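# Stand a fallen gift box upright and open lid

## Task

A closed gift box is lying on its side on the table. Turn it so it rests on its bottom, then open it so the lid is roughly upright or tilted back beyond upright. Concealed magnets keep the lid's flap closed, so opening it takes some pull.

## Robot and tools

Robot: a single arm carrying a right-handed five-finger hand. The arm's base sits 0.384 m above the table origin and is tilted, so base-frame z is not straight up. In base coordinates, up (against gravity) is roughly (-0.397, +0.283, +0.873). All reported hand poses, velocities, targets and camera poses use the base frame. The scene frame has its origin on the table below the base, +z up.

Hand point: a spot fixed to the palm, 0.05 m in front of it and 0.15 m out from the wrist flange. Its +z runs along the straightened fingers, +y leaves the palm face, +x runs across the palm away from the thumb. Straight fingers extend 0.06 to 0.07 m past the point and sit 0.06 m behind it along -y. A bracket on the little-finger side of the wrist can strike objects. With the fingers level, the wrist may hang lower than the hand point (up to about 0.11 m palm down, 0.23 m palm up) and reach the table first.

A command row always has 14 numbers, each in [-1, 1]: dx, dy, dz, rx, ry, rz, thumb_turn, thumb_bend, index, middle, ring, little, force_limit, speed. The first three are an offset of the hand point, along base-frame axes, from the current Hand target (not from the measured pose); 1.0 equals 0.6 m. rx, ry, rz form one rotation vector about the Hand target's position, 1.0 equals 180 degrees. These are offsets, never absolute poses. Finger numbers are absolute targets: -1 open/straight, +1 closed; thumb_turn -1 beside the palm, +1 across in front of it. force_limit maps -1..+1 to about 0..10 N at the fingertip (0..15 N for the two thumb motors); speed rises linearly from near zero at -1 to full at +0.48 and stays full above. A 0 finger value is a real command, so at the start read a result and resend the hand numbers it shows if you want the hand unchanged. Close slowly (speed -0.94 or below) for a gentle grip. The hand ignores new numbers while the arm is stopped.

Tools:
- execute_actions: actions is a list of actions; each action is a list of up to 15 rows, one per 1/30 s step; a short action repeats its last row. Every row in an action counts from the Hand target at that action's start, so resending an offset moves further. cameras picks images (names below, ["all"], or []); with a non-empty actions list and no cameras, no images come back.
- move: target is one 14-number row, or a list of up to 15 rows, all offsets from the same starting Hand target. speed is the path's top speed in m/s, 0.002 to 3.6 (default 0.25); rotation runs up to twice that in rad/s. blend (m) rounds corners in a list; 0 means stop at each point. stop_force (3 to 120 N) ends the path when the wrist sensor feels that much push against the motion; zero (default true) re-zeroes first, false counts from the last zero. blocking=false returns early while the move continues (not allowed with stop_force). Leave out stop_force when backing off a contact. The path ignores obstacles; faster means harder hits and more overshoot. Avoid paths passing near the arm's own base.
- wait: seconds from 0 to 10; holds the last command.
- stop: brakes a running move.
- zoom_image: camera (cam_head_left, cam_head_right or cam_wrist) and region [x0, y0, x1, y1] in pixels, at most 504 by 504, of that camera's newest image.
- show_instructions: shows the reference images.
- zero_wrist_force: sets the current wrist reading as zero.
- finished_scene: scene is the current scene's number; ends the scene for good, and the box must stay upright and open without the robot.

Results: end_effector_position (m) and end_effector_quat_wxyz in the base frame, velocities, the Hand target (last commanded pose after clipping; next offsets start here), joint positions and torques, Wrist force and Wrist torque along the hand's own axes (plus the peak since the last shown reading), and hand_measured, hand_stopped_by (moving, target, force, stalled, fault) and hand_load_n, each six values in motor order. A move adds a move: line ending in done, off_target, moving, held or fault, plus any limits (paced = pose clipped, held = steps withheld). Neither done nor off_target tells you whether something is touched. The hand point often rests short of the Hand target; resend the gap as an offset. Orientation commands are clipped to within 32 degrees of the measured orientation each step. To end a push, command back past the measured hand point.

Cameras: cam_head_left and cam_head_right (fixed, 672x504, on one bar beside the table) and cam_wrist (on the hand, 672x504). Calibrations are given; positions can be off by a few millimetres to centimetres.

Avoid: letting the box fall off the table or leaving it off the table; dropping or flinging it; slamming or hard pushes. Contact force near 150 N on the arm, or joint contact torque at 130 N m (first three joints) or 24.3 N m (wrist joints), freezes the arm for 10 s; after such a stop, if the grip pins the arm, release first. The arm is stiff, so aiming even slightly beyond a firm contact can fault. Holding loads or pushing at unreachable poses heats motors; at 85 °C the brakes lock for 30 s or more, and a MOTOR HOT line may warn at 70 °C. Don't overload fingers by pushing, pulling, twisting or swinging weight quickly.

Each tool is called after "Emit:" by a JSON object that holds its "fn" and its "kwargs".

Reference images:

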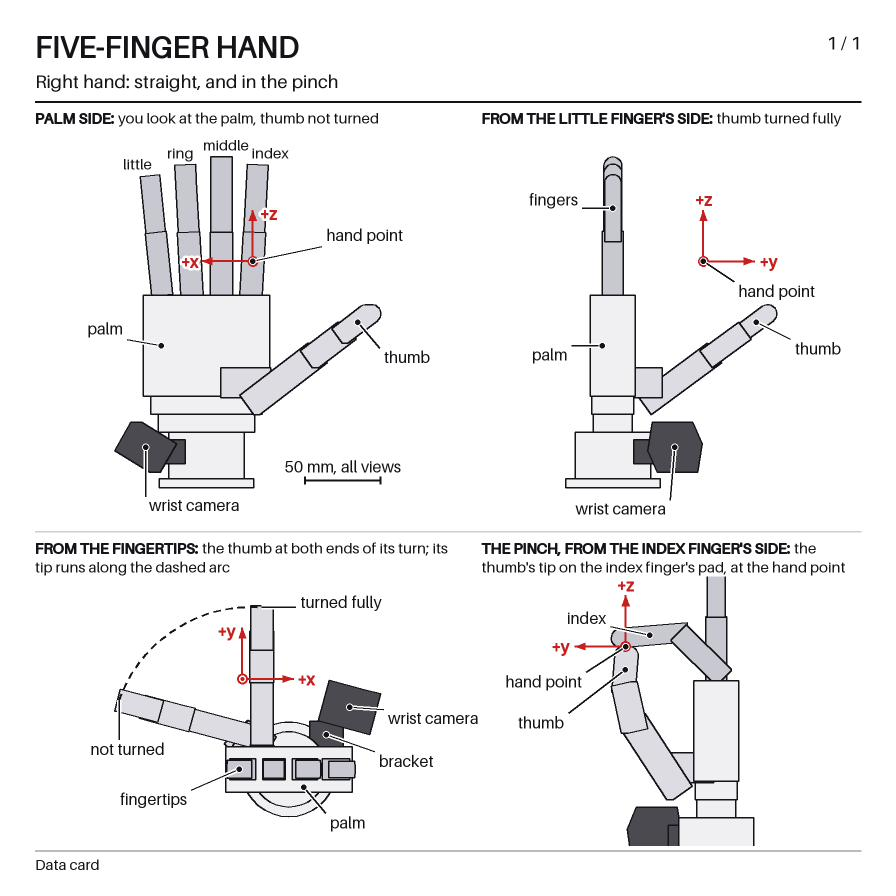

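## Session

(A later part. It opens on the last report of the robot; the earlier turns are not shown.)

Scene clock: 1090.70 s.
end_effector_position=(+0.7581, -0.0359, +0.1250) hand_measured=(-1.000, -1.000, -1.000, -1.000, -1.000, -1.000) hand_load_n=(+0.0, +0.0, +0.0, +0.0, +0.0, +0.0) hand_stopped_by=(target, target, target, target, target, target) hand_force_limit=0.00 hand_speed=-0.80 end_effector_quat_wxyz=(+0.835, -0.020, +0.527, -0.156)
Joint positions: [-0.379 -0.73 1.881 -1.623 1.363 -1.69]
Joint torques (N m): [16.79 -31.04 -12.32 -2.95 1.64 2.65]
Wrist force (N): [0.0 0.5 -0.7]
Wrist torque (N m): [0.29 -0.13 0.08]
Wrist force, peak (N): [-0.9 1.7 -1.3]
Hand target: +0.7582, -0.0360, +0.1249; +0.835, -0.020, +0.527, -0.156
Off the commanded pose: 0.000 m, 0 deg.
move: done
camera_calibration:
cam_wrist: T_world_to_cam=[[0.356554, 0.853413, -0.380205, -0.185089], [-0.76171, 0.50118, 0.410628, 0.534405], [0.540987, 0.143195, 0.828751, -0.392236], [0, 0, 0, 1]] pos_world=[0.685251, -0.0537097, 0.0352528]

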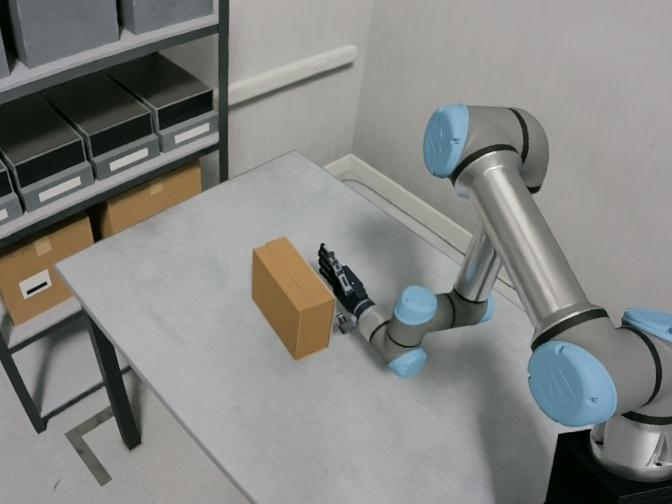

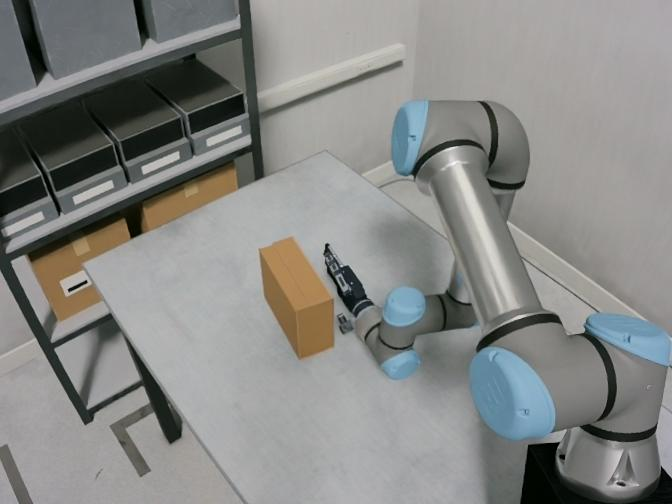

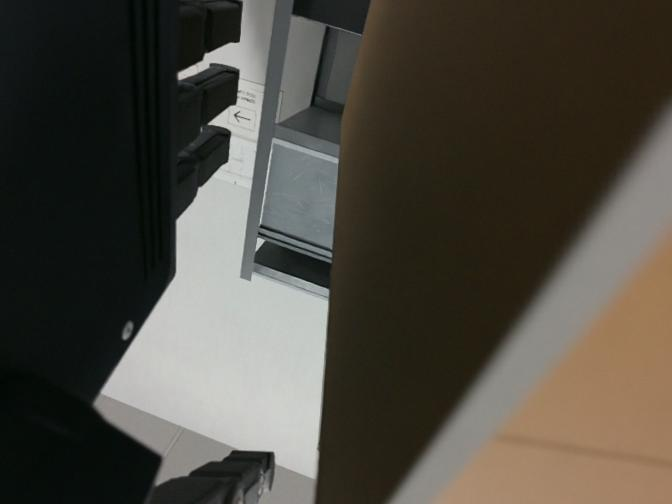

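Emit:
{"fn": "move", "kwargs": {"target": [[-0.0215, 0.0011, -0.0206, 0, 0, 0, -1, -1, -1, -1, -1, -1, 0, -0.8], [-0.0054, 0.0645, -0.0339, 0, 0, 0, -1, -1, -1, -1, -1, -1, 0, -0.8]], "speed": [0.05, 0.03], "stop_force": 10, "cameras": ["all"]}}

Emit:
{"fn": "zoom_image", "kwargs": {"camera": "cam_head_left", "region": [245, 230, 385, 370]}}

Emit:
{"fn": "zoom_image", "kwargs": {"camera": "cam_head_right", "region": [245, 230, 385, 370]}}

Scene clock: 1148.10 s.
end_effector_position=(+0.7549, +0.0027, +0.1046) hand_measured=(-1.000, -1.000, -1.000, -1.000, -1.000, -1.000) hand_load_n=(+0.0, +0.0, +0.0, +0.0, +0.0, +0.0) hand_stopped_by=(target, target, target, target, target, target) hand_force_limit=0.00 hand_speed=-0.80 end_effector_quat_wxyz=(+0.835, -0.020, +0.527, -0.156)
Joint positions: [-0.311 -0.69 1.889 -1.666 1.424 -1.721]
Joint torques (N m): [19.37 -29.35 -11.55 0.54 1.58 -2.93]
Wrist force (N): [0.2 -0.2 -1.1]
Wrist torque (N m): [0.31 -0.12 0.09]
Wrist force, peak (N): [0.0 -0.4 -1.3]
Hand target: +0.7549, +0.0027, +0.1046; +0.835, -0.020, +0.527, -0.156
Off the commanded pose: 0.000 m, 0 deg.
move: done
camera_calibration:
cam_wrist: T_world_to_cam=[[0.356573, 0.853418, -0.380175, -0.224695], [-0.761752, 0.501169, 0.410566, 0.521104], [0.540916, 0.143203, 0.828796, -0.379132], [0, 0, 0, 1]] pos_world=[0.682151, -0.0151098, 0.0148523]

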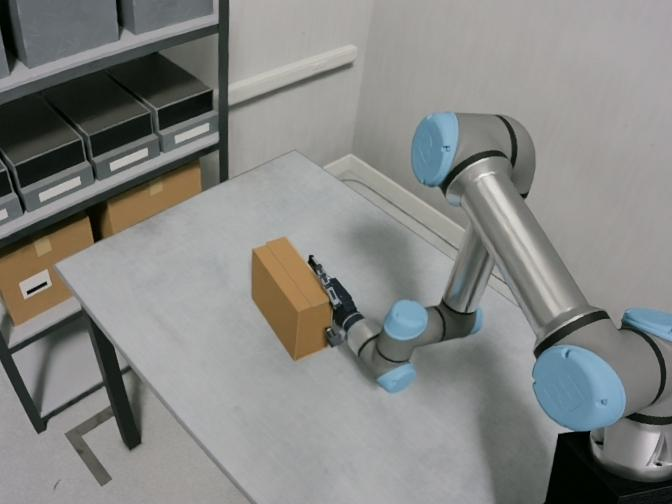

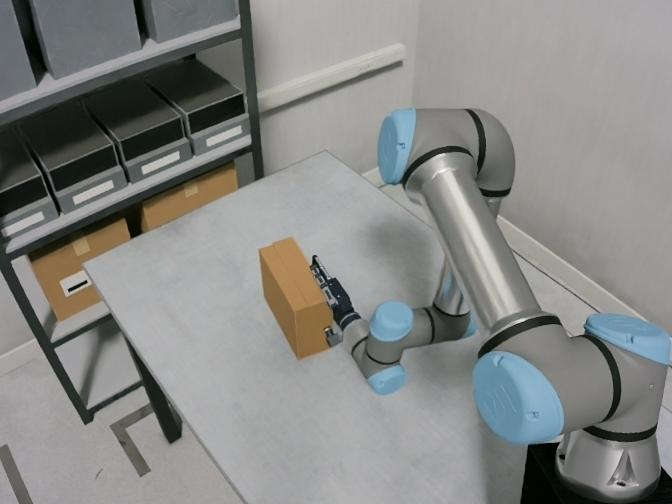

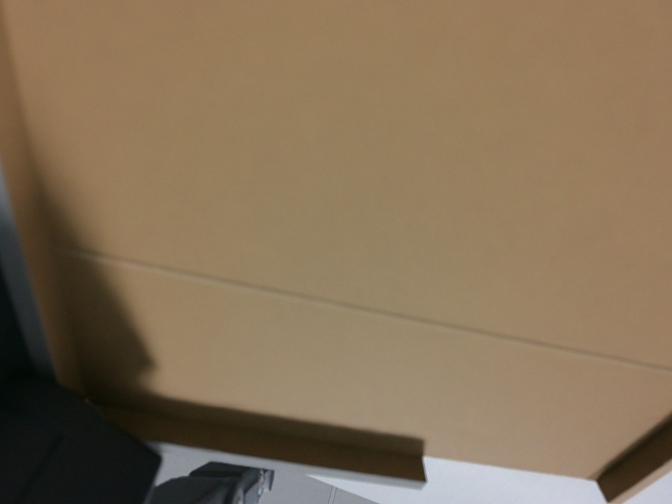

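Scaled by 3.600 from the camera's 672x504 image, which has a finer 960x720 frame.

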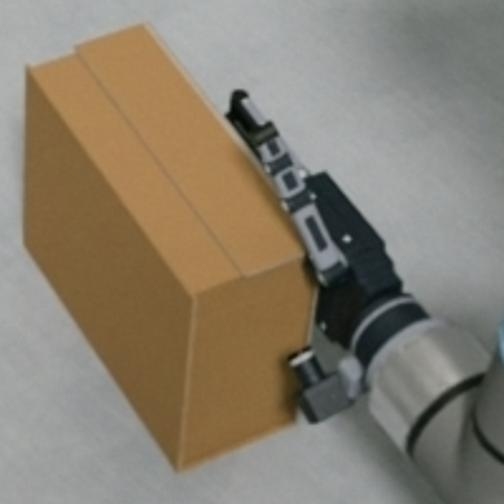

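Scaled by 3.600 from the camera's 672x504 image, which has a finer 960x720 frame.

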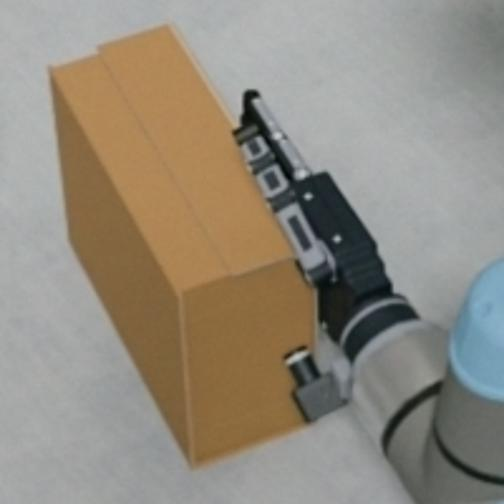

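Emit:
{"fn": "move", "kwargs": {"target": [0, 0, 0, 0, 0, 0, 1, -1, -1, -1, -1, -1, 0.33, -0.7], "cameras": ["all"]}}

Emit:
{"fn": "zoom_image", "kwargs": {"camera": "cam_head_left", "region": [245, 230, 385, 370]}}

Emit:
{"fn": "zoom_image", "kwargs": {"camera": "cam_head_right", "region": [245, 230, 385, 370]}}

Scene clock: 1161.13 s.
end_effector_position=(+0.7550, +0.0027, +0.1046) hand_measured=(+0.062, -1.000, -1.000, -1.000, -1.000, -1.000) hand_load_n=(+12.0, +0.5, +0.0, +0.0, +0.0, +0.0) hand_stopped_by=(force, target, target, target, target, target) hand_force_limit=0.33 hand_speed=-0.70 end_effector_quat_wxyz=(+0.835, -0.020, +0.527, -0.156)
Joint positions: [-0.311 -0.69 1.889 -1.666 1.424 -1.721]
Joint torques (N m): [17.92 -29.53 -8.79 0.33 1.08 -2.62]
Wrist force (N): [-15.2 -4.0 -1.9]
Wrist torque (N m): [-0.01 0.89 -0.09]
Wrist force, peak (N): [-15.4 -4.4 -1.7]
Hand target: +0.7549, +0.0027, +0.1046; +0.835, -0.020, +0.527, -0.156
Off the commanded pose: 0.000 m, 0 deg.
move: done
camera_calibration:
cam_wrist: T_world_to_cam=[[0.356623, 0.853404, -0.380159, -0.22473], [-0.76176, 0.501196, 0.410516, 0.521111], [0.540871, 0.143191, 0.828828, -0.379101], [0, 0, 0, 1]] pos_world=[0.682151, -0.0151096, 0.014852]

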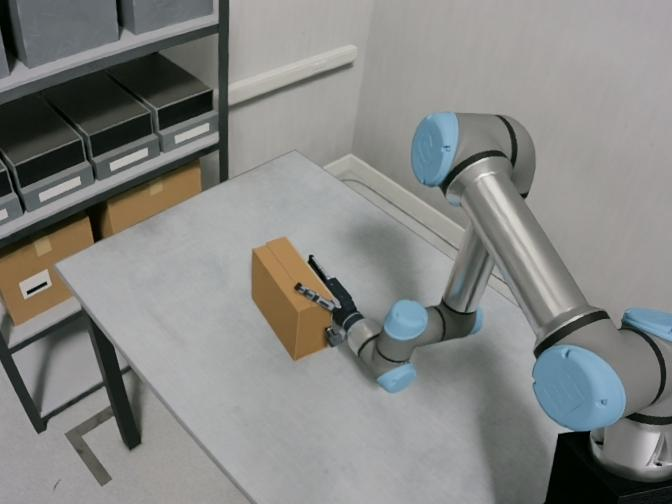

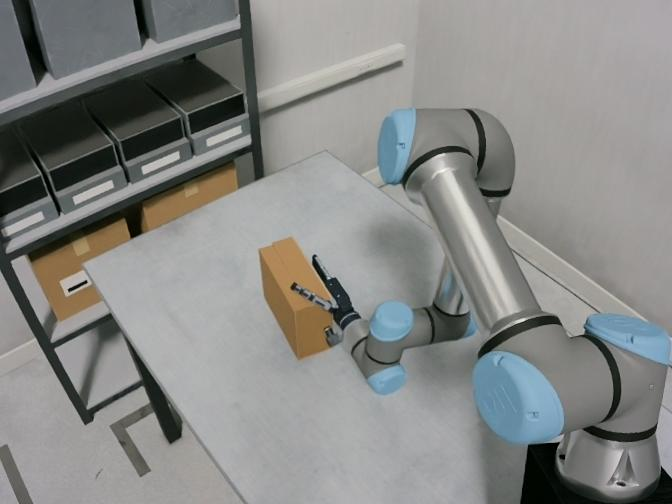

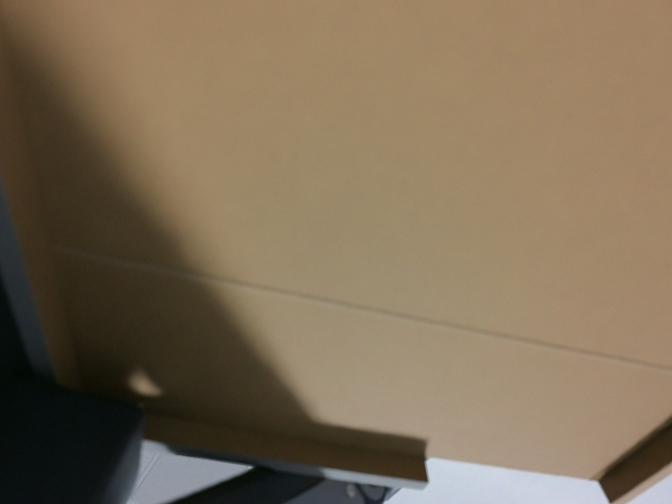

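Scaled by 3.600 from the camera's 672x504 image, which has a finer 960x720 frame.

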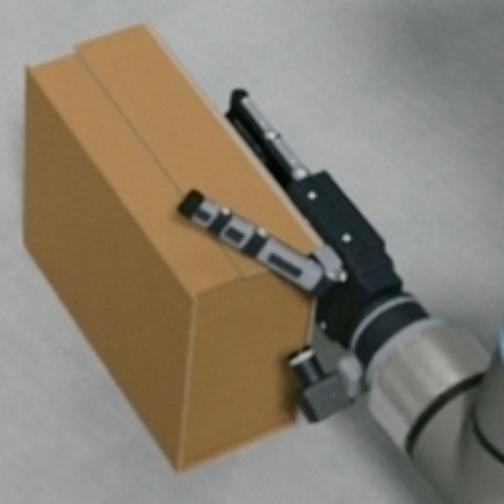

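Scaled by 3.600 from the camera's 672x504 image, which has a finer 960x720 frame.

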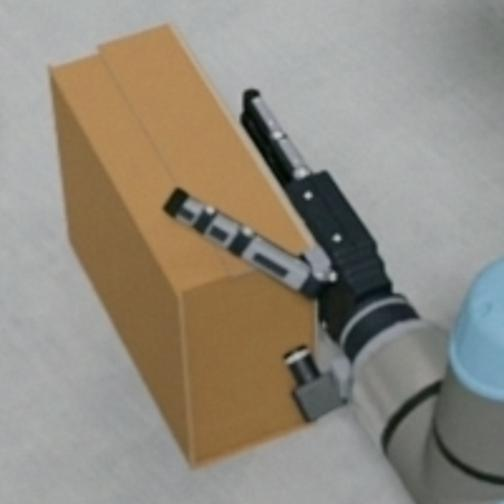

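Emit:
{"fn": "move", "kwargs": {"target": [[0, 0, 0, 0, 0, 0, -1, -0.45, -1, -1, -1, -1, 0, -0.5], [-0.0025, -0.0096, 0.0020, 0, 0, 0, -1, -0.45, -1, -1, -1, -1, 0, -0.5], [-0.0334, -0.0049, -0.0136, 0, 0, 0, -1, -0.45, -1, -1, -1, -1, 0, -0.5], [-0.0299, 0.0058, -0.0174, 0, 0, 0, -1, -0.45, -1, -1, -1, -1, 0, -0.5]], "speed": 0.03, "cameras": ["cam_head_left", "cam_head_right"]}}

Emit:
{"fn": "zoom_image", "kwargs": {"camera": "cam_head_left", "region": [245, 230, 385, 370]}}

Emit:
{"fn": "zoom_image", "kwargs": {"camera": "cam_head_right", "region": [245, 230, 385, 370]}}

Scene clock: 1380.23 s.
end_effector_position=(+0.7369, +0.0060, +0.0942) hand_measured=(-1.000, -0.450, -1.000, -1.000, -1.000, -1.000) hand_load_n=(-0.5, +0.0, +0.0, +0.0, +0.0, +0.0) hand_stopped_by=(target, target, target, target, target, target) hand_force_limit=0.00 hand_speed=-0.50 end_effector_quat_wxyz=(+0.835, -0.020, +0.527, -0.156)
Joint positions: [-0.315 -0.681 1.938 -1.723 1.42 -1.719]
Joint torques (N m): [18.65 -28.34 -10.39 0.5 1.29 -2.85]
Wrist force (N): [-0.1 0.0 -1.1]
Wrist torque (N m): [0.33 -0.08 0.08]
Wrist force, peak (N): [-15.4 -3.8 -1.8]
Hand target: +0.7370, +0.0062, +0.0942; +0.835, -0.020, +0.527, -0.156
Off the commanded pose: 0.000 m, 0 deg.
move: done
Images, in order (width x height): cam_head_left 672x504, cam_head_right 672x504.

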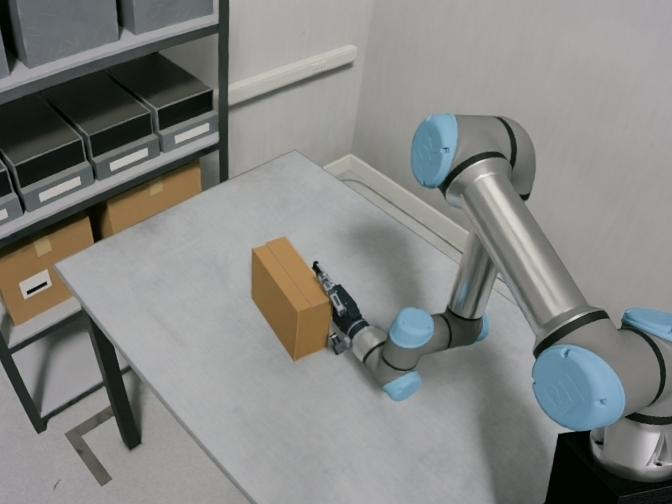

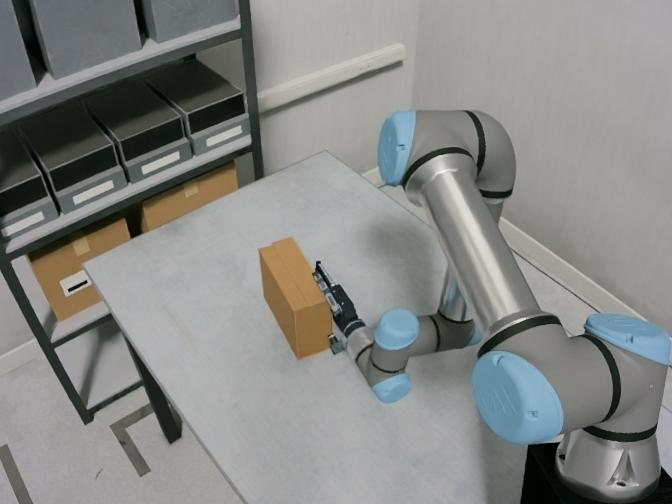

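Scaled by 3.600 from the camera's 672x504 image, which has a finer 960x720 frame.

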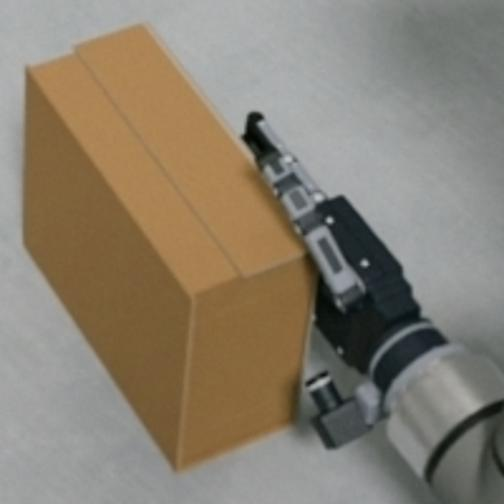

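Scaled by 3.600 from the camera's 672x504 image, which has a finer 960x720 frame.

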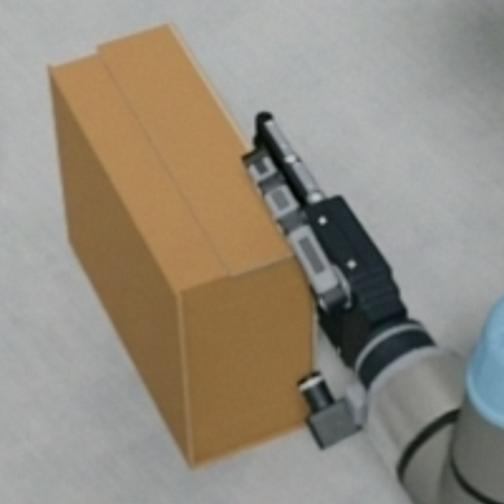

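Emit:
{"fn": "move", "kwargs": {"target": [0,0,0,0,0,0,1,-0.45,-1,-1,-1,-1,-0.2,-0.7], "cameras": ["cam_head_left","cam_head_right","cam_wrist"]}}

Scene clock: 1418.93 s.
end_effector_position=(+0.7370, +0.0062, +0.0942) hand_measured=(+0.238, -0.450, -1.000, -1.000, -1.000, -1.000) hand_load_n=(+6.5, +1.0, +0.0, +0.0, +0.0, +0.0) hand_stopped_by=(force, target, target, target, target, target) hand_force_limit=-0.20 hand_speed=-0.70 end_effector_quat_wxyz=(+0.835, -0.020, +0.527, -0.156)
Joint positions: [-0.315 -0.681 1.938 -1.723 1.42 -1.719]
Joint torques (N m): [17.17 -28.8 -7.99 0.2 1.37 -2.99]
Wrist force (N): [-6.7 -1.0 -0.4]
Wrist torque (N m): [0.23 0.24 0.10]
Wrist force, peak (N): [-6.7 -1.0 -0.4]
Hand target: +0.7370, +0.0062, +0.0942; +0.835, -0.020, +0.527, -0.156
Off the commanded pose: 0.000 m, 0 deg.
move: done
camera_calibration:
cam_wrist: T_world_to_cam=[[0.356594, 0.853424, -0.380143, -0.225269], [-0.761774, 0.501163, 0.410531, 0.509965], [0.540871, 0.14319, 0.828828, -0.361164], [0, 0, 0, 1]] pos_world=[0.664151, -0.0116098, 0.00435203]

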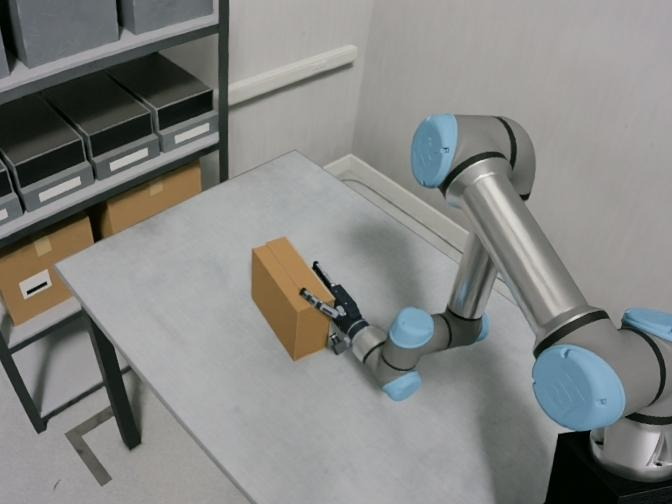

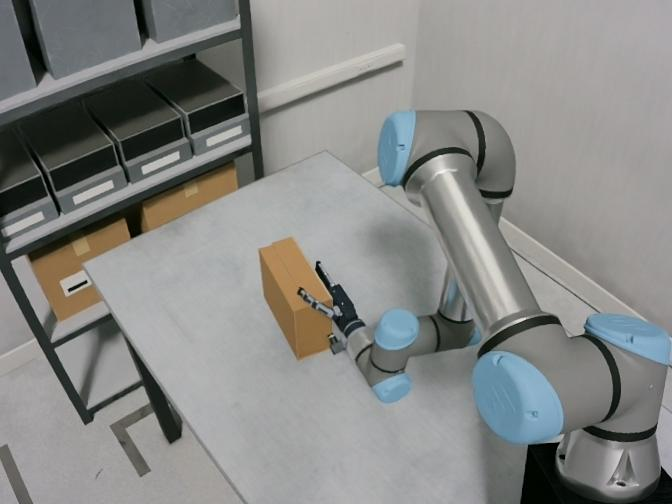

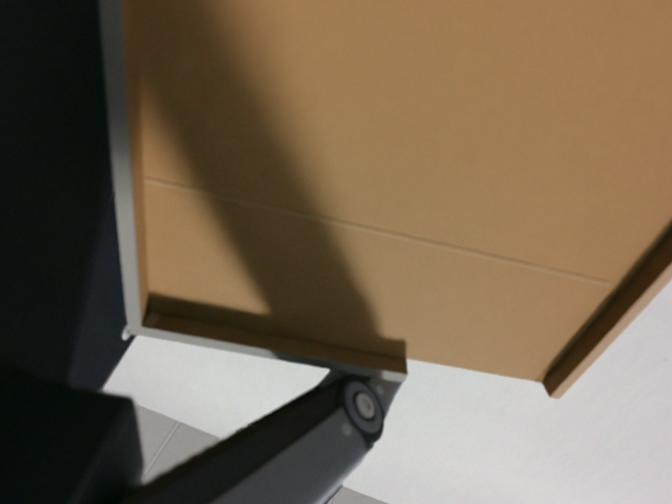

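Emit:
{"fn": "zoom_image", "kwargs": {"camera": "cam_wrist", "region": [120, 280, 460, 504]}}

Emit:
{"fn": "zoom_image", "kwargs": {"camera": "cam_head_left", "region": [230, 220, 370, 370]}}

Scaled by 1.482 from the camera's 672x504 image, which has a finer 960x720 frame.

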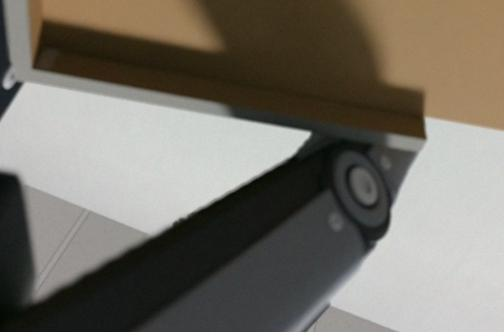

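Scaled by 3.360 from the camera's 672x504 image, which has a finer 960x720 frame.

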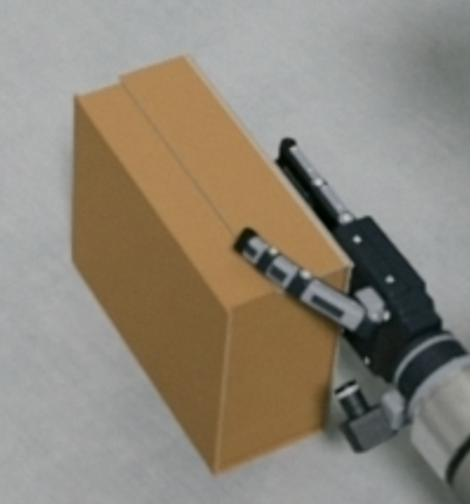

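Emit:
{"fn": "move", "kwargs": {"target": [0,0,0,0,0,0,1,0.1,-1,-1,-1,-1,-0.2,-0.8], "cameras": ["cam_head_left","cam_wrist"]}}

Emit:
{"fn": "zoom_image", "kwargs": {"camera": "cam_head_left", "region": [230, 220, 370, 370]}}

Scene clock: 1442.60 s.
end_effector_position=(+0.7370, +0.0062, +0.0942) hand_measured=(+0.238, -0.388, -1.000, -1.000, -1.000, -1.000) hand_load_n=(+9.5, +5.5, +0.0, +0.0, +0.0, +0.0) hand_stopped_by=(force, force, target, target, target, target) hand_force_limit=-0.20 hand_speed=-0.80 end_effector_quat_wxyz=(+0.835, -0.020, +0.527, -0.156)
Joint positions: [-0.315 -0.681 1.938 -1.723 1.42 -1.719]
Joint torques (N m): [5.84 -27.71 9.99 -0.31 1.03 -2.84]
Wrist force (N): [-9.3 1.6 -3.8]
Wrist torque (N m): [0.44 0.23 -0.20]
Wrist force, peak (N): [-9.7 1.8 -3.6]
Hand target: +0.7370, +0.0062, +0.0942; +0.835, -0.020, +0.527, -0.156
Off the commanded pose: 0.000 m, 0 deg.
move: done
camera_calibration:
cam_wrist: T_world_to_cam=[[0.356594, 0.853424, -0.380143, -0.225269], [-0.761774, 0.501163, 0.410531, 0.509965], [0.540871, 0.14319, 0.828828, -0.361164], [0, 0, 0, 1]] pos_world=[0.664151, -0.0116098, 0.00435203]
Images, in order (width x height): cam_head_left 672x504, cam_wrist 672x504.

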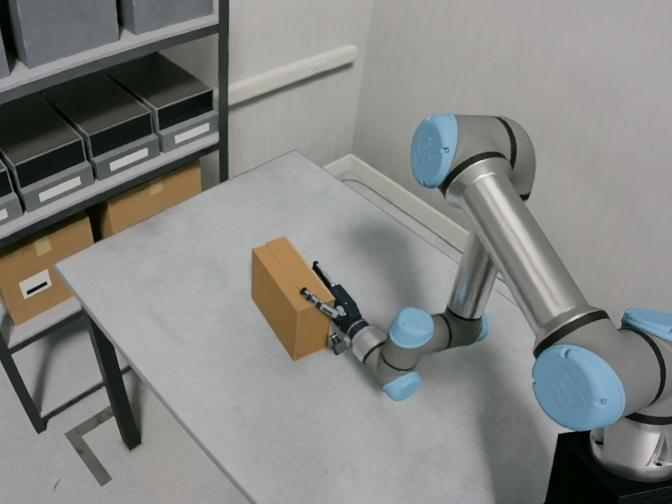

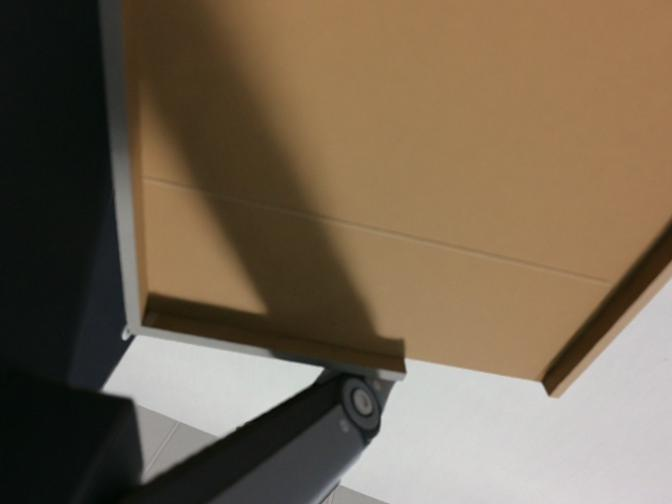

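Scaled by 3.360 from the camera's 672x504 image, which has a finer 960x720 frame.

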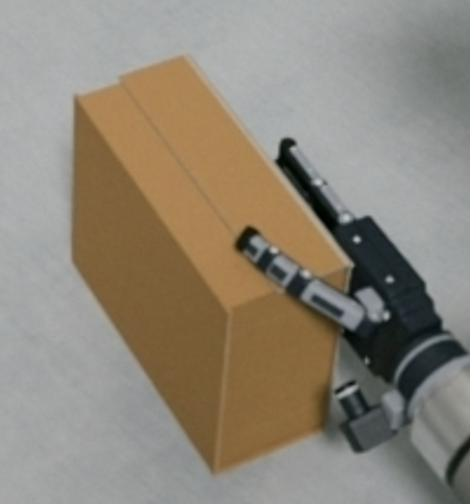

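Emit:
{"fn": "move", "kwargs": {"target": [0.00994,0.05262,-0.00437,-0.0492,0.00725,-0.02473,1,0.1,-1,-1,-1,-1,-0.2,-0.8], "speed": 0.03, "cameras": ["cam_head_left","cam_wrist"]}}

Emit:
{"fn": "zoom_image", "kwargs": {"camera": "cam_head_left", "region": [230, 220, 370, 370]}}

Scene clock: 1493.03 s.
end_effector_position=(+0.7430, +0.0377, +0.0915) hand_measured=(+0.238, -0.388, -1.000, -1.000, -1.000, -1.000) hand_load_n=(+13.0, +5.0, +0.0, +0.0, +0.0, +0.0) hand_stopped_by=(force, force, target, target, target, target) hand_force_limit=-0.20 hand_speed=-0.80 end_effector_quat_wxyz=(+0.819, -0.066, +0.523, -0.228)
Joint positions: [-0.256 -0.7 1.942 -1.706 1.473 -1.92]
Joint torques (N m): [17.4 -39.38 18.92 4.65 1.21 -3.84]
Wrist force (N): [-17.3 -8.3 -0.4]
Wrist torque (N m): [-0.09 0.54 -0.24]
Wrist force, peak (N): [-22.8 -11.3 -1.9]
Hand target: +0.7430, +0.0378, +0.0915; +0.819, -0.066, +0.523, -0.229
Off the commanded pose: 0.000 m, 0 deg.
move: done
camera_calibration:
cam_wrist: T_world_to_cam=[[0.408935, 0.754541, -0.513265, -0.278253], [-0.709736, 0.616515, 0.340857, 0.463104], [0.573626, 0.224894, 0.78764, -0.39042], [0, 0, 0, 1]] pos_world=[0.666424, 0.0122456, 0.00684036]
Images, in order (width x height): cam_head_left 672x504, cam_wrist 672x504.

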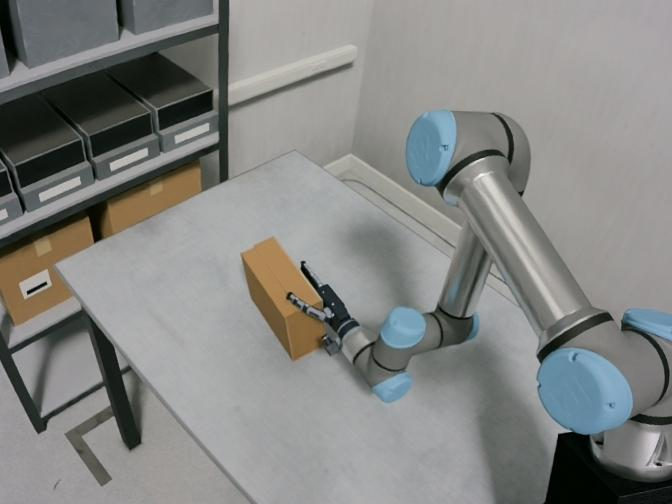

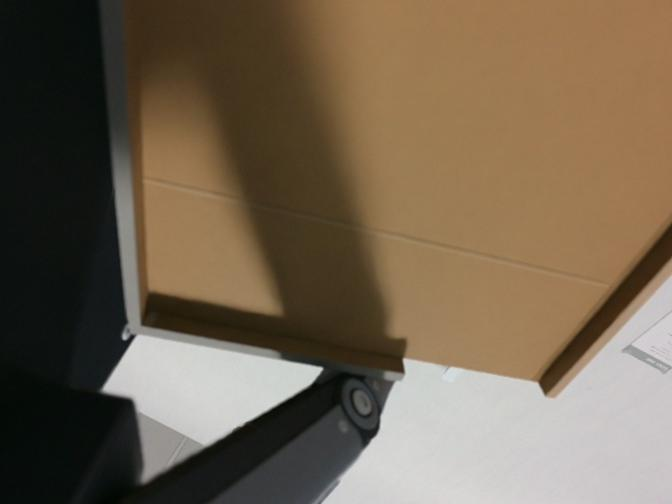

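Scaled by 3.360 from the camera's 672x504 image, which has a finer 960x720 frame.

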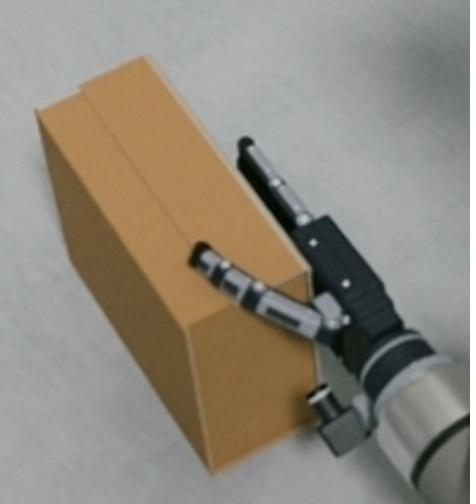

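Emit:
{"fn": "move", "kwargs": {"target": [0.0128,0.04972,-0.01091,-0.0492,0.00725,-0.02473,1,0.1,-1,-1,-1,-1,-0.2,-0.8], "speed": 0.03, "cameras": ["cam_head_left","cam_wrist"]}}

Emit:
{"fn": "zoom_image", "kwargs": {"camera": "cam_head_left", "region": [220, 220, 360, 370]}}

Scene clock: 1518.37 s.
end_effector_position=(+0.7506, +0.0676, +0.0850) hand_measured=(+0.238, -0.388, -1.000, -1.000, -1.000, -1.000) hand_load_n=(+15.5, +5.5, +0.0, +0.0, +0.0, +0.0) hand_stopped_by=(force, force, target, target, target, target) hand_force_limit=-0.20 hand_speed=-0.80 end_effector_quat_wxyz=(+0.796, -0.111, +0.515, -0.299)
Joint positions: [-0.194 -0.706 1.933 -1.689 1.528 -2.122]
Joint torques (N m): [18.08 -42.67 -9.39 3.53 2.11 -3.63]
Wrist force (N): [-12.6 -4.8 0.6]
Wrist torque (N m): [0.10 0.33 -0.07]
Wrist force, peak (N): [-26.1 -13.1 -0.5]
Hand target: +0.7506, +0.0676, +0.0850; +0.796, -0.111, +0.515, -0.299
Off the commanded pose: 0.000 m, 0 deg.
move: done
camera_calibration:
cam_wrist: T_world_to_cam=[[0.449871, 0.632513, -0.630511, -0.319775], [-0.651073, 0.71552, 0.253251, 0.409139], [0.611327, 0.296578, 0.733703, -0.424959], [0, 0, 0, 1]] pos_world=[0.670026, 0.0355486, 0.00655781]
Images, in order (width x height): cam_head_left 672x504, cam_wrist 672x504.

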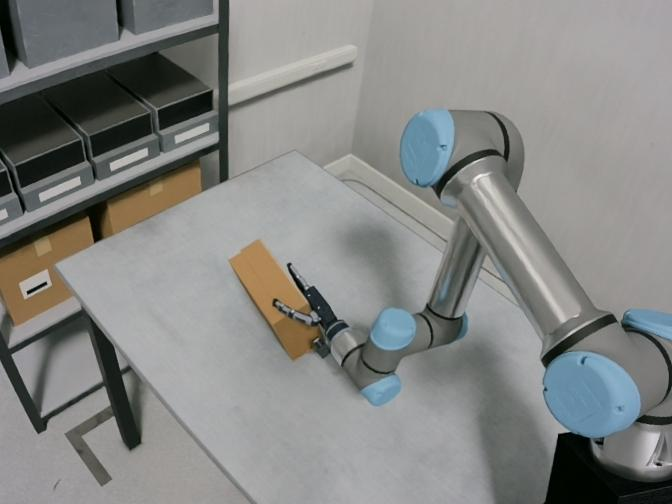

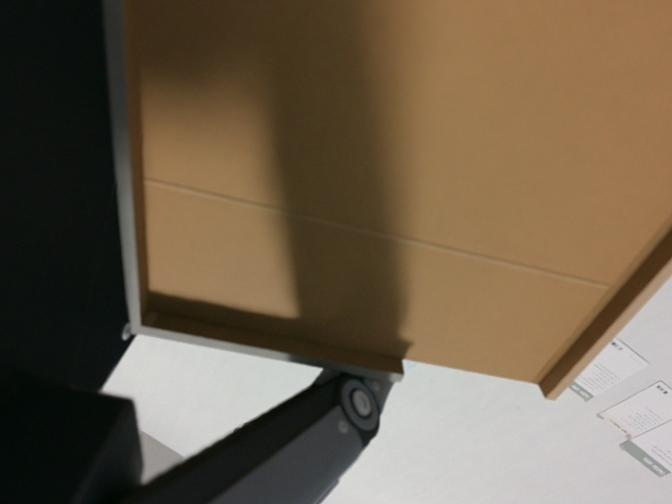

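Scaled by 3.360 from the camera's 672x504 image, which has a finer 960x720 frame.

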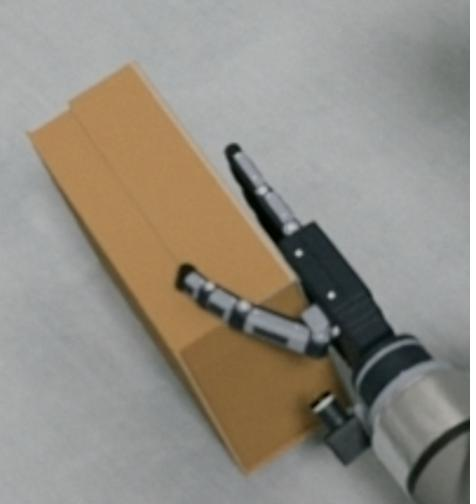

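Emit:
{"fn": "move", "kwargs": {"target": [0,0,0,0,0,0,0.222,0.1,-1,-1,-1,-1,-0.2,-0.8], "speed": 0.03}}

Scene clock: 1528.10 s.
end_effector_position=(+0.7506, +0.0676, +0.0850) hand_measured=(+0.222, -0.388, -1.000, -1.000, -1.000, -1.000) hand_load_n=(+11.5, +5.0, +0.0, +0.0, +0.0, +0.0) hand_stopped_by=(force, force, target, target, target, target) hand_force_limit=-0.20 hand_speed=-0.80 end_effector_quat_wxyz=(+0.796, -0.111, +0.515, -0.299)
Joint positions: [-0.194 -0.706 1.933 -1.689 1.528 -2.122]
Joint torques (N m): [16.86 -42.2 -9.76 3.09 1.72 -3.35]
Wrist force (N): [-11.3 -5.2 1.2]
Wrist torque (N m): [0.03 0.25 -0.16]
Wrist force, peak (N): [-13.3 -5.3 1.0]
Hand target: +0.7506, +0.0676, +0.0850; +0.796, -0.111, +0.515, -0.299
Off the commanded pose: 0.000 m, 0 deg.
move: done

Emit:
{"fn": "move", "kwargs": {"target": [0.01771,0.04996,-0.02059,-0.0492,0.00725,-0.02473,0.222,0.1,-1,-1,-1,-1,-0.2,-0.8], "speed": 0.03, "cameras": ["cam_head_left","cam_wrist"]}}

Emit:
{"fn": "zoom_image", "kwargs": {"camera": "cam_head_left", "region": [200, 220, 360, 380]}}

Scene clock: 1548.73 s.
end_effector_position=(+0.7612, +0.0975, +0.0727) hand_measured=(+0.222, -0.388, -1.000, -1.000, -1.000, -1.000) hand_load_n=(+10.0, +6.5, +0.0, +0.0, +0.0, +0.0) hand_stopped_by=(force, force, target, target, target, target) hand_force_limit=-0.20 hand_speed=-0.80 end_effector_quat_wxyz=(+0.767, -0.156, +0.503, -0.367)
Joint positions: [-0.128 -0.693 1.905 -1.672 1.587 -2.326]
Joint torques (N m): [19.19 -9.37 -6.46 7.48 1.29 -2.15]
Wrist force (N): [-23.6 -26.7 -1.8]
Wrist torque (N m): [-0.88 0.67 -2.87]
Wrist force, peak (N): [-29.1 -30.6 -5.2]
Hand target: +0.7613, +0.0976, +0.0726; +0.767, -0.156, +0.503, -0.367
Off the commanded pose: 0.000 m, 0 deg.
move: done
camera_calibration:
cam_wrist: T_world_to_cam=[[0.47812, 0.491124, -0.728147, -0.351957], [-0.58769, 0.794999, 0.150322, 0.349205], [0.652703, 0.356053, 0.668734, -0.463835], [0, 0, 0, 1]] pos_world=[0.676249, 0.0603862, 0.00141239]
Images, in order (width x height): cam_head_left 672x504, cam_wrist 672x504.

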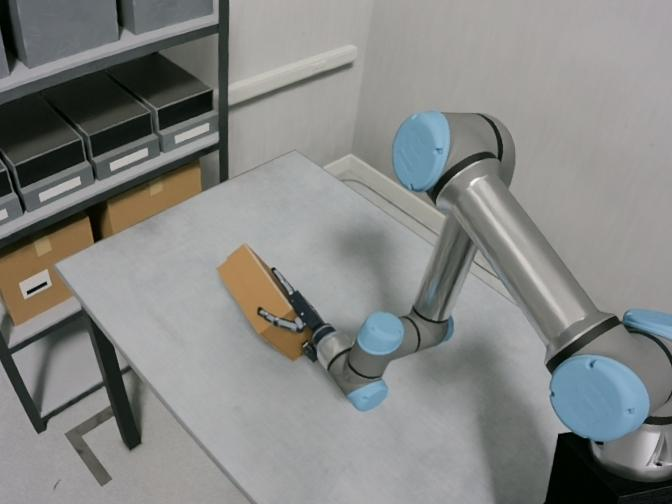

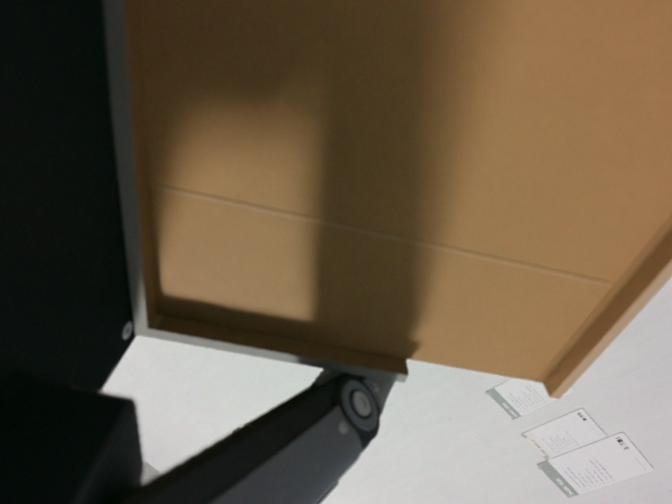

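Scaled by 3.150 from the camera's 672x504 image, which has a finer 960x720 frame.

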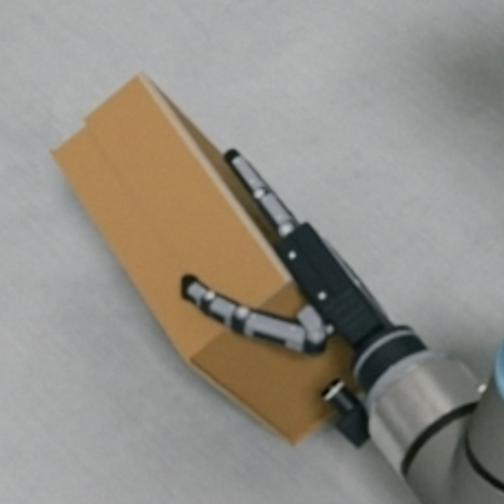

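Emit:
{"fn": "move", "kwargs": {"target": [-0.00165,0.00118,0.00364,0,0,0,0.222,0.1,-1,-1,-1,-1,-0.2,-0.8], "speed": 0.01}}

Scene clock: 1564.20 s.
end_effector_position=(+0.7603, +0.0983, +0.0746) hand_measured=(+0.222, -0.388, -1.000, -1.000, -1.000, -1.000) hand_load_n=(+3.5, +2.5, +0.0, +0.0, +0.5, +0.0) hand_stopped_by=(force, force, target, target, target, target) hand_force_limit=-0.20 hand_speed=-0.80 end_effector_quat_wxyz=(+0.766, -0.156, +0.503, -0.367)
Joint positions: [-0.127 -0.699 1.909 -1.671 1.589 -2.326]
Joint torques (N m): [20.64 -51.26 12.1 1.2 1.3 -2.81]
Wrist force (N): [-1.4 -1.9 -0.6]
Wrist torque (N m): [0.37 -0.11 -0.15]
Wrist force, peak (N): [-23.7 -26.7 -1.6]
Hand target: +0.7603, +0.0983, +0.0748; +0.767, -0.156, +0.503, -0.367
Off the commanded pose: 0.000 m, 0 deg.
move: done

Emit:
{"fn": "move", "kwargs": {"target": [0,0,0,0,0,0,0.9,0.2,-1,-1,-1,-1,-0.3,-0.85], "speed": 0.01, "cameras": ["cam_head_left"]}}

Emit:
{"fn": "zoom_image", "kwargs": {"camera": "cam_head_left", "region": [200, 220, 360, 380]}}

Scene clock: 1590.97 s.
end_effector_position=(+0.7603, +0.0983, +0.0748) hand_measured=(+0.240, -0.334, -1.000, -1.000, -1.000, -1.000) hand_load_n=(+8.0, +5.0, +0.0, +0.0, +0.0, +0.0) hand_stopped_by=(force, force, target, target, target, target) hand_force_limit=-0.30 hand_speed=-0.85 end_effector_quat_wxyz=(+0.767, -0.156, +0.503, -0.367)
Joint positions: [-0.127 -0.699 1.909 -1.671 1.589 -2.326]
Joint torques (N m): [19.97 -47.07 13.14 0.49 1.21 -2.56]
Wrist force (N): [-3.0 -4.2 -2.0]
Wrist torque (N m): [0.26 -0.04 -0.50]
Wrist force, peak (N): [-3.6 -5.3 -1.9]
Hand target: +0.7603, +0.0983, +0.0748; +0.767, -0.156, +0.503, -0.367
Off the commanded pose: 0.000 m, 0 deg.
move: done
Images, in order (width x height): cam_head_left 672x504.

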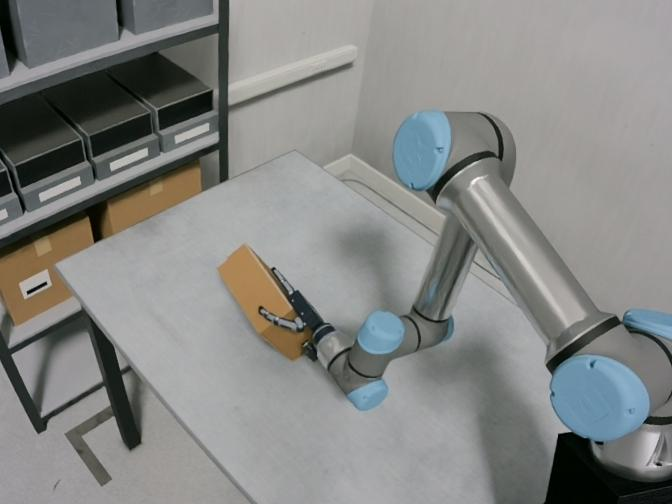

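Scaled by 3.150 from the camera's 672x504 image, which has a finer 960x720 frame.

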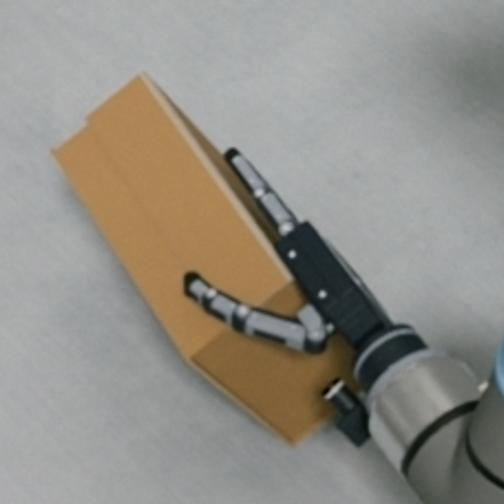

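Emit:
{"fn": "move", "kwargs": {"target": [0.01967,0.04351,-0.02639,-0.0492,0.00725,-0.02473,0.9,0.2,-1,-1,-1,-1,-0.3,-0.85], "speed": 0.03}}

Scene clock: 1601.30 s.
end_effector_position=(+0.7721, +0.1244, +0.0590) hand_measured=(+0.240, -0.334, -1.000, -1.000, -1.000, -1.000) hand_load_n=(+4.5, +3.5, +0.0, +0.0, +0.0, +0.0) hand_stopped_by=(force, force, target, target, target, target) hand_force_limit=-0.30 hand_speed=-0.85 end_effector_quat_wxyz=(+0.732, -0.199, +0.488, -0.433)
Joint positions: [-0.066 -0.674 1.868 -1.656 1.643 -2.528]
Joint torques (N m): [22.53 -25 -11.07 1.91 1.77 -2.79]
Wrist force (N): [-2.4 -3.2 1.8]
Wrist torque (N m): [0.18 -0.39 -0.39]
Wrist force, peak (N): [-17.1 -19.3 -8.8]
Hand target: +0.7721, +0.1244, +0.0590; +0.732, -0.199, +0.488, -0.433
Off the commanded pose: 0.000 m, 0 deg.
move: done

Emit:
{"fn": "move", "kwargs": {"target": [0.02214,0.03696,-0.03322,-0.0492,0.00725,-0.02473,0.9,0.2,-1,-1,-1,-1,-0.3,-0.85], "speed": 0.03, "cameras": ["cam_head_left","cam_wrist"]}}

Emit:
{"fn": "zoom_image", "kwargs": {"camera": "cam_head_left", "region": [180, 220, 360, 400]}}

Scene clock: 1612.93 s.
end_effector_position=(+0.7853, +0.1465, +0.0391) hand_measured=(+0.240, -0.334, -1.000, -1.000, -1.000, -1.000) hand_load_n=(+2.5, +2.0, +0.0, +0.0, +0.0, +0.0) hand_stopped_by=(force, force, target, target, target, target) hand_force_limit=-0.30 hand_speed=-0.85 end_effector_quat_wxyz=(+0.691, -0.241, +0.469, -0.495)
Joint positions: [-0.011 -0.635 1.813 -1.643 1.693 -2.727]
Joint torques (N m): [22.13 -28.06 -13.07 1.29 1.94 -2.53]
Wrist force (N): [-1.4 -1.6 0.4]
Wrist torque (N m): [0.30 -0.35 -0.16]
Wrist force, peak (N): [-13.0 -14.9 -3.1]
Hand target: +0.7854, +0.1466, +0.0391; +0.691, -0.241, +0.469, -0.495
Off the commanded pose: 0.000 m, 0 deg.
move: done
camera_calibration:
cam_wrist: T_world_to_cam=[[0.493476, 0.167842, -0.853411, -0.37173], [-0.45422, 0.886503, -0.088298, 0.220512], [0.741732, 0.431209, 0.513705, -0.549434], [0, 0, 0, 1]] pos_world=[0.691133, 0.103828, -0.0155213]
Images, in order (width x height): cam_head_left 672x504, cam_wrist 672x504.

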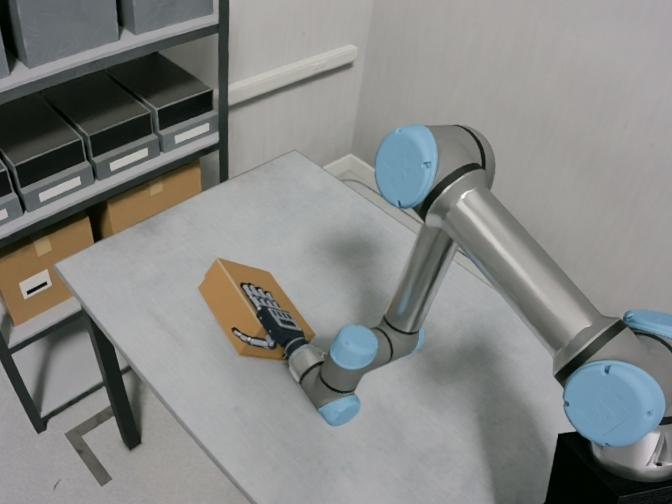

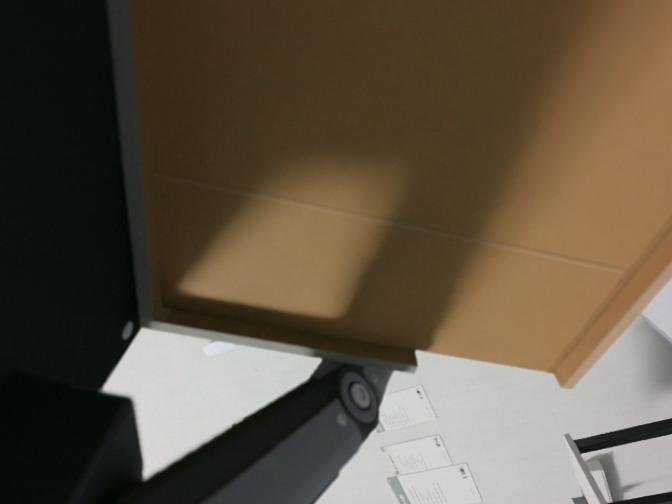

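Scaled by 2.800 from the camera's 672x504 image, which has a finer 960x720 frame.

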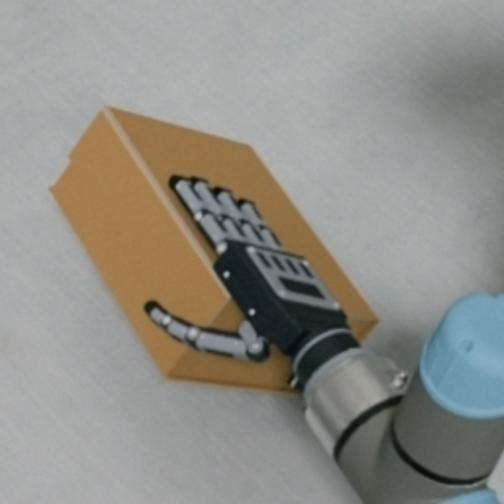

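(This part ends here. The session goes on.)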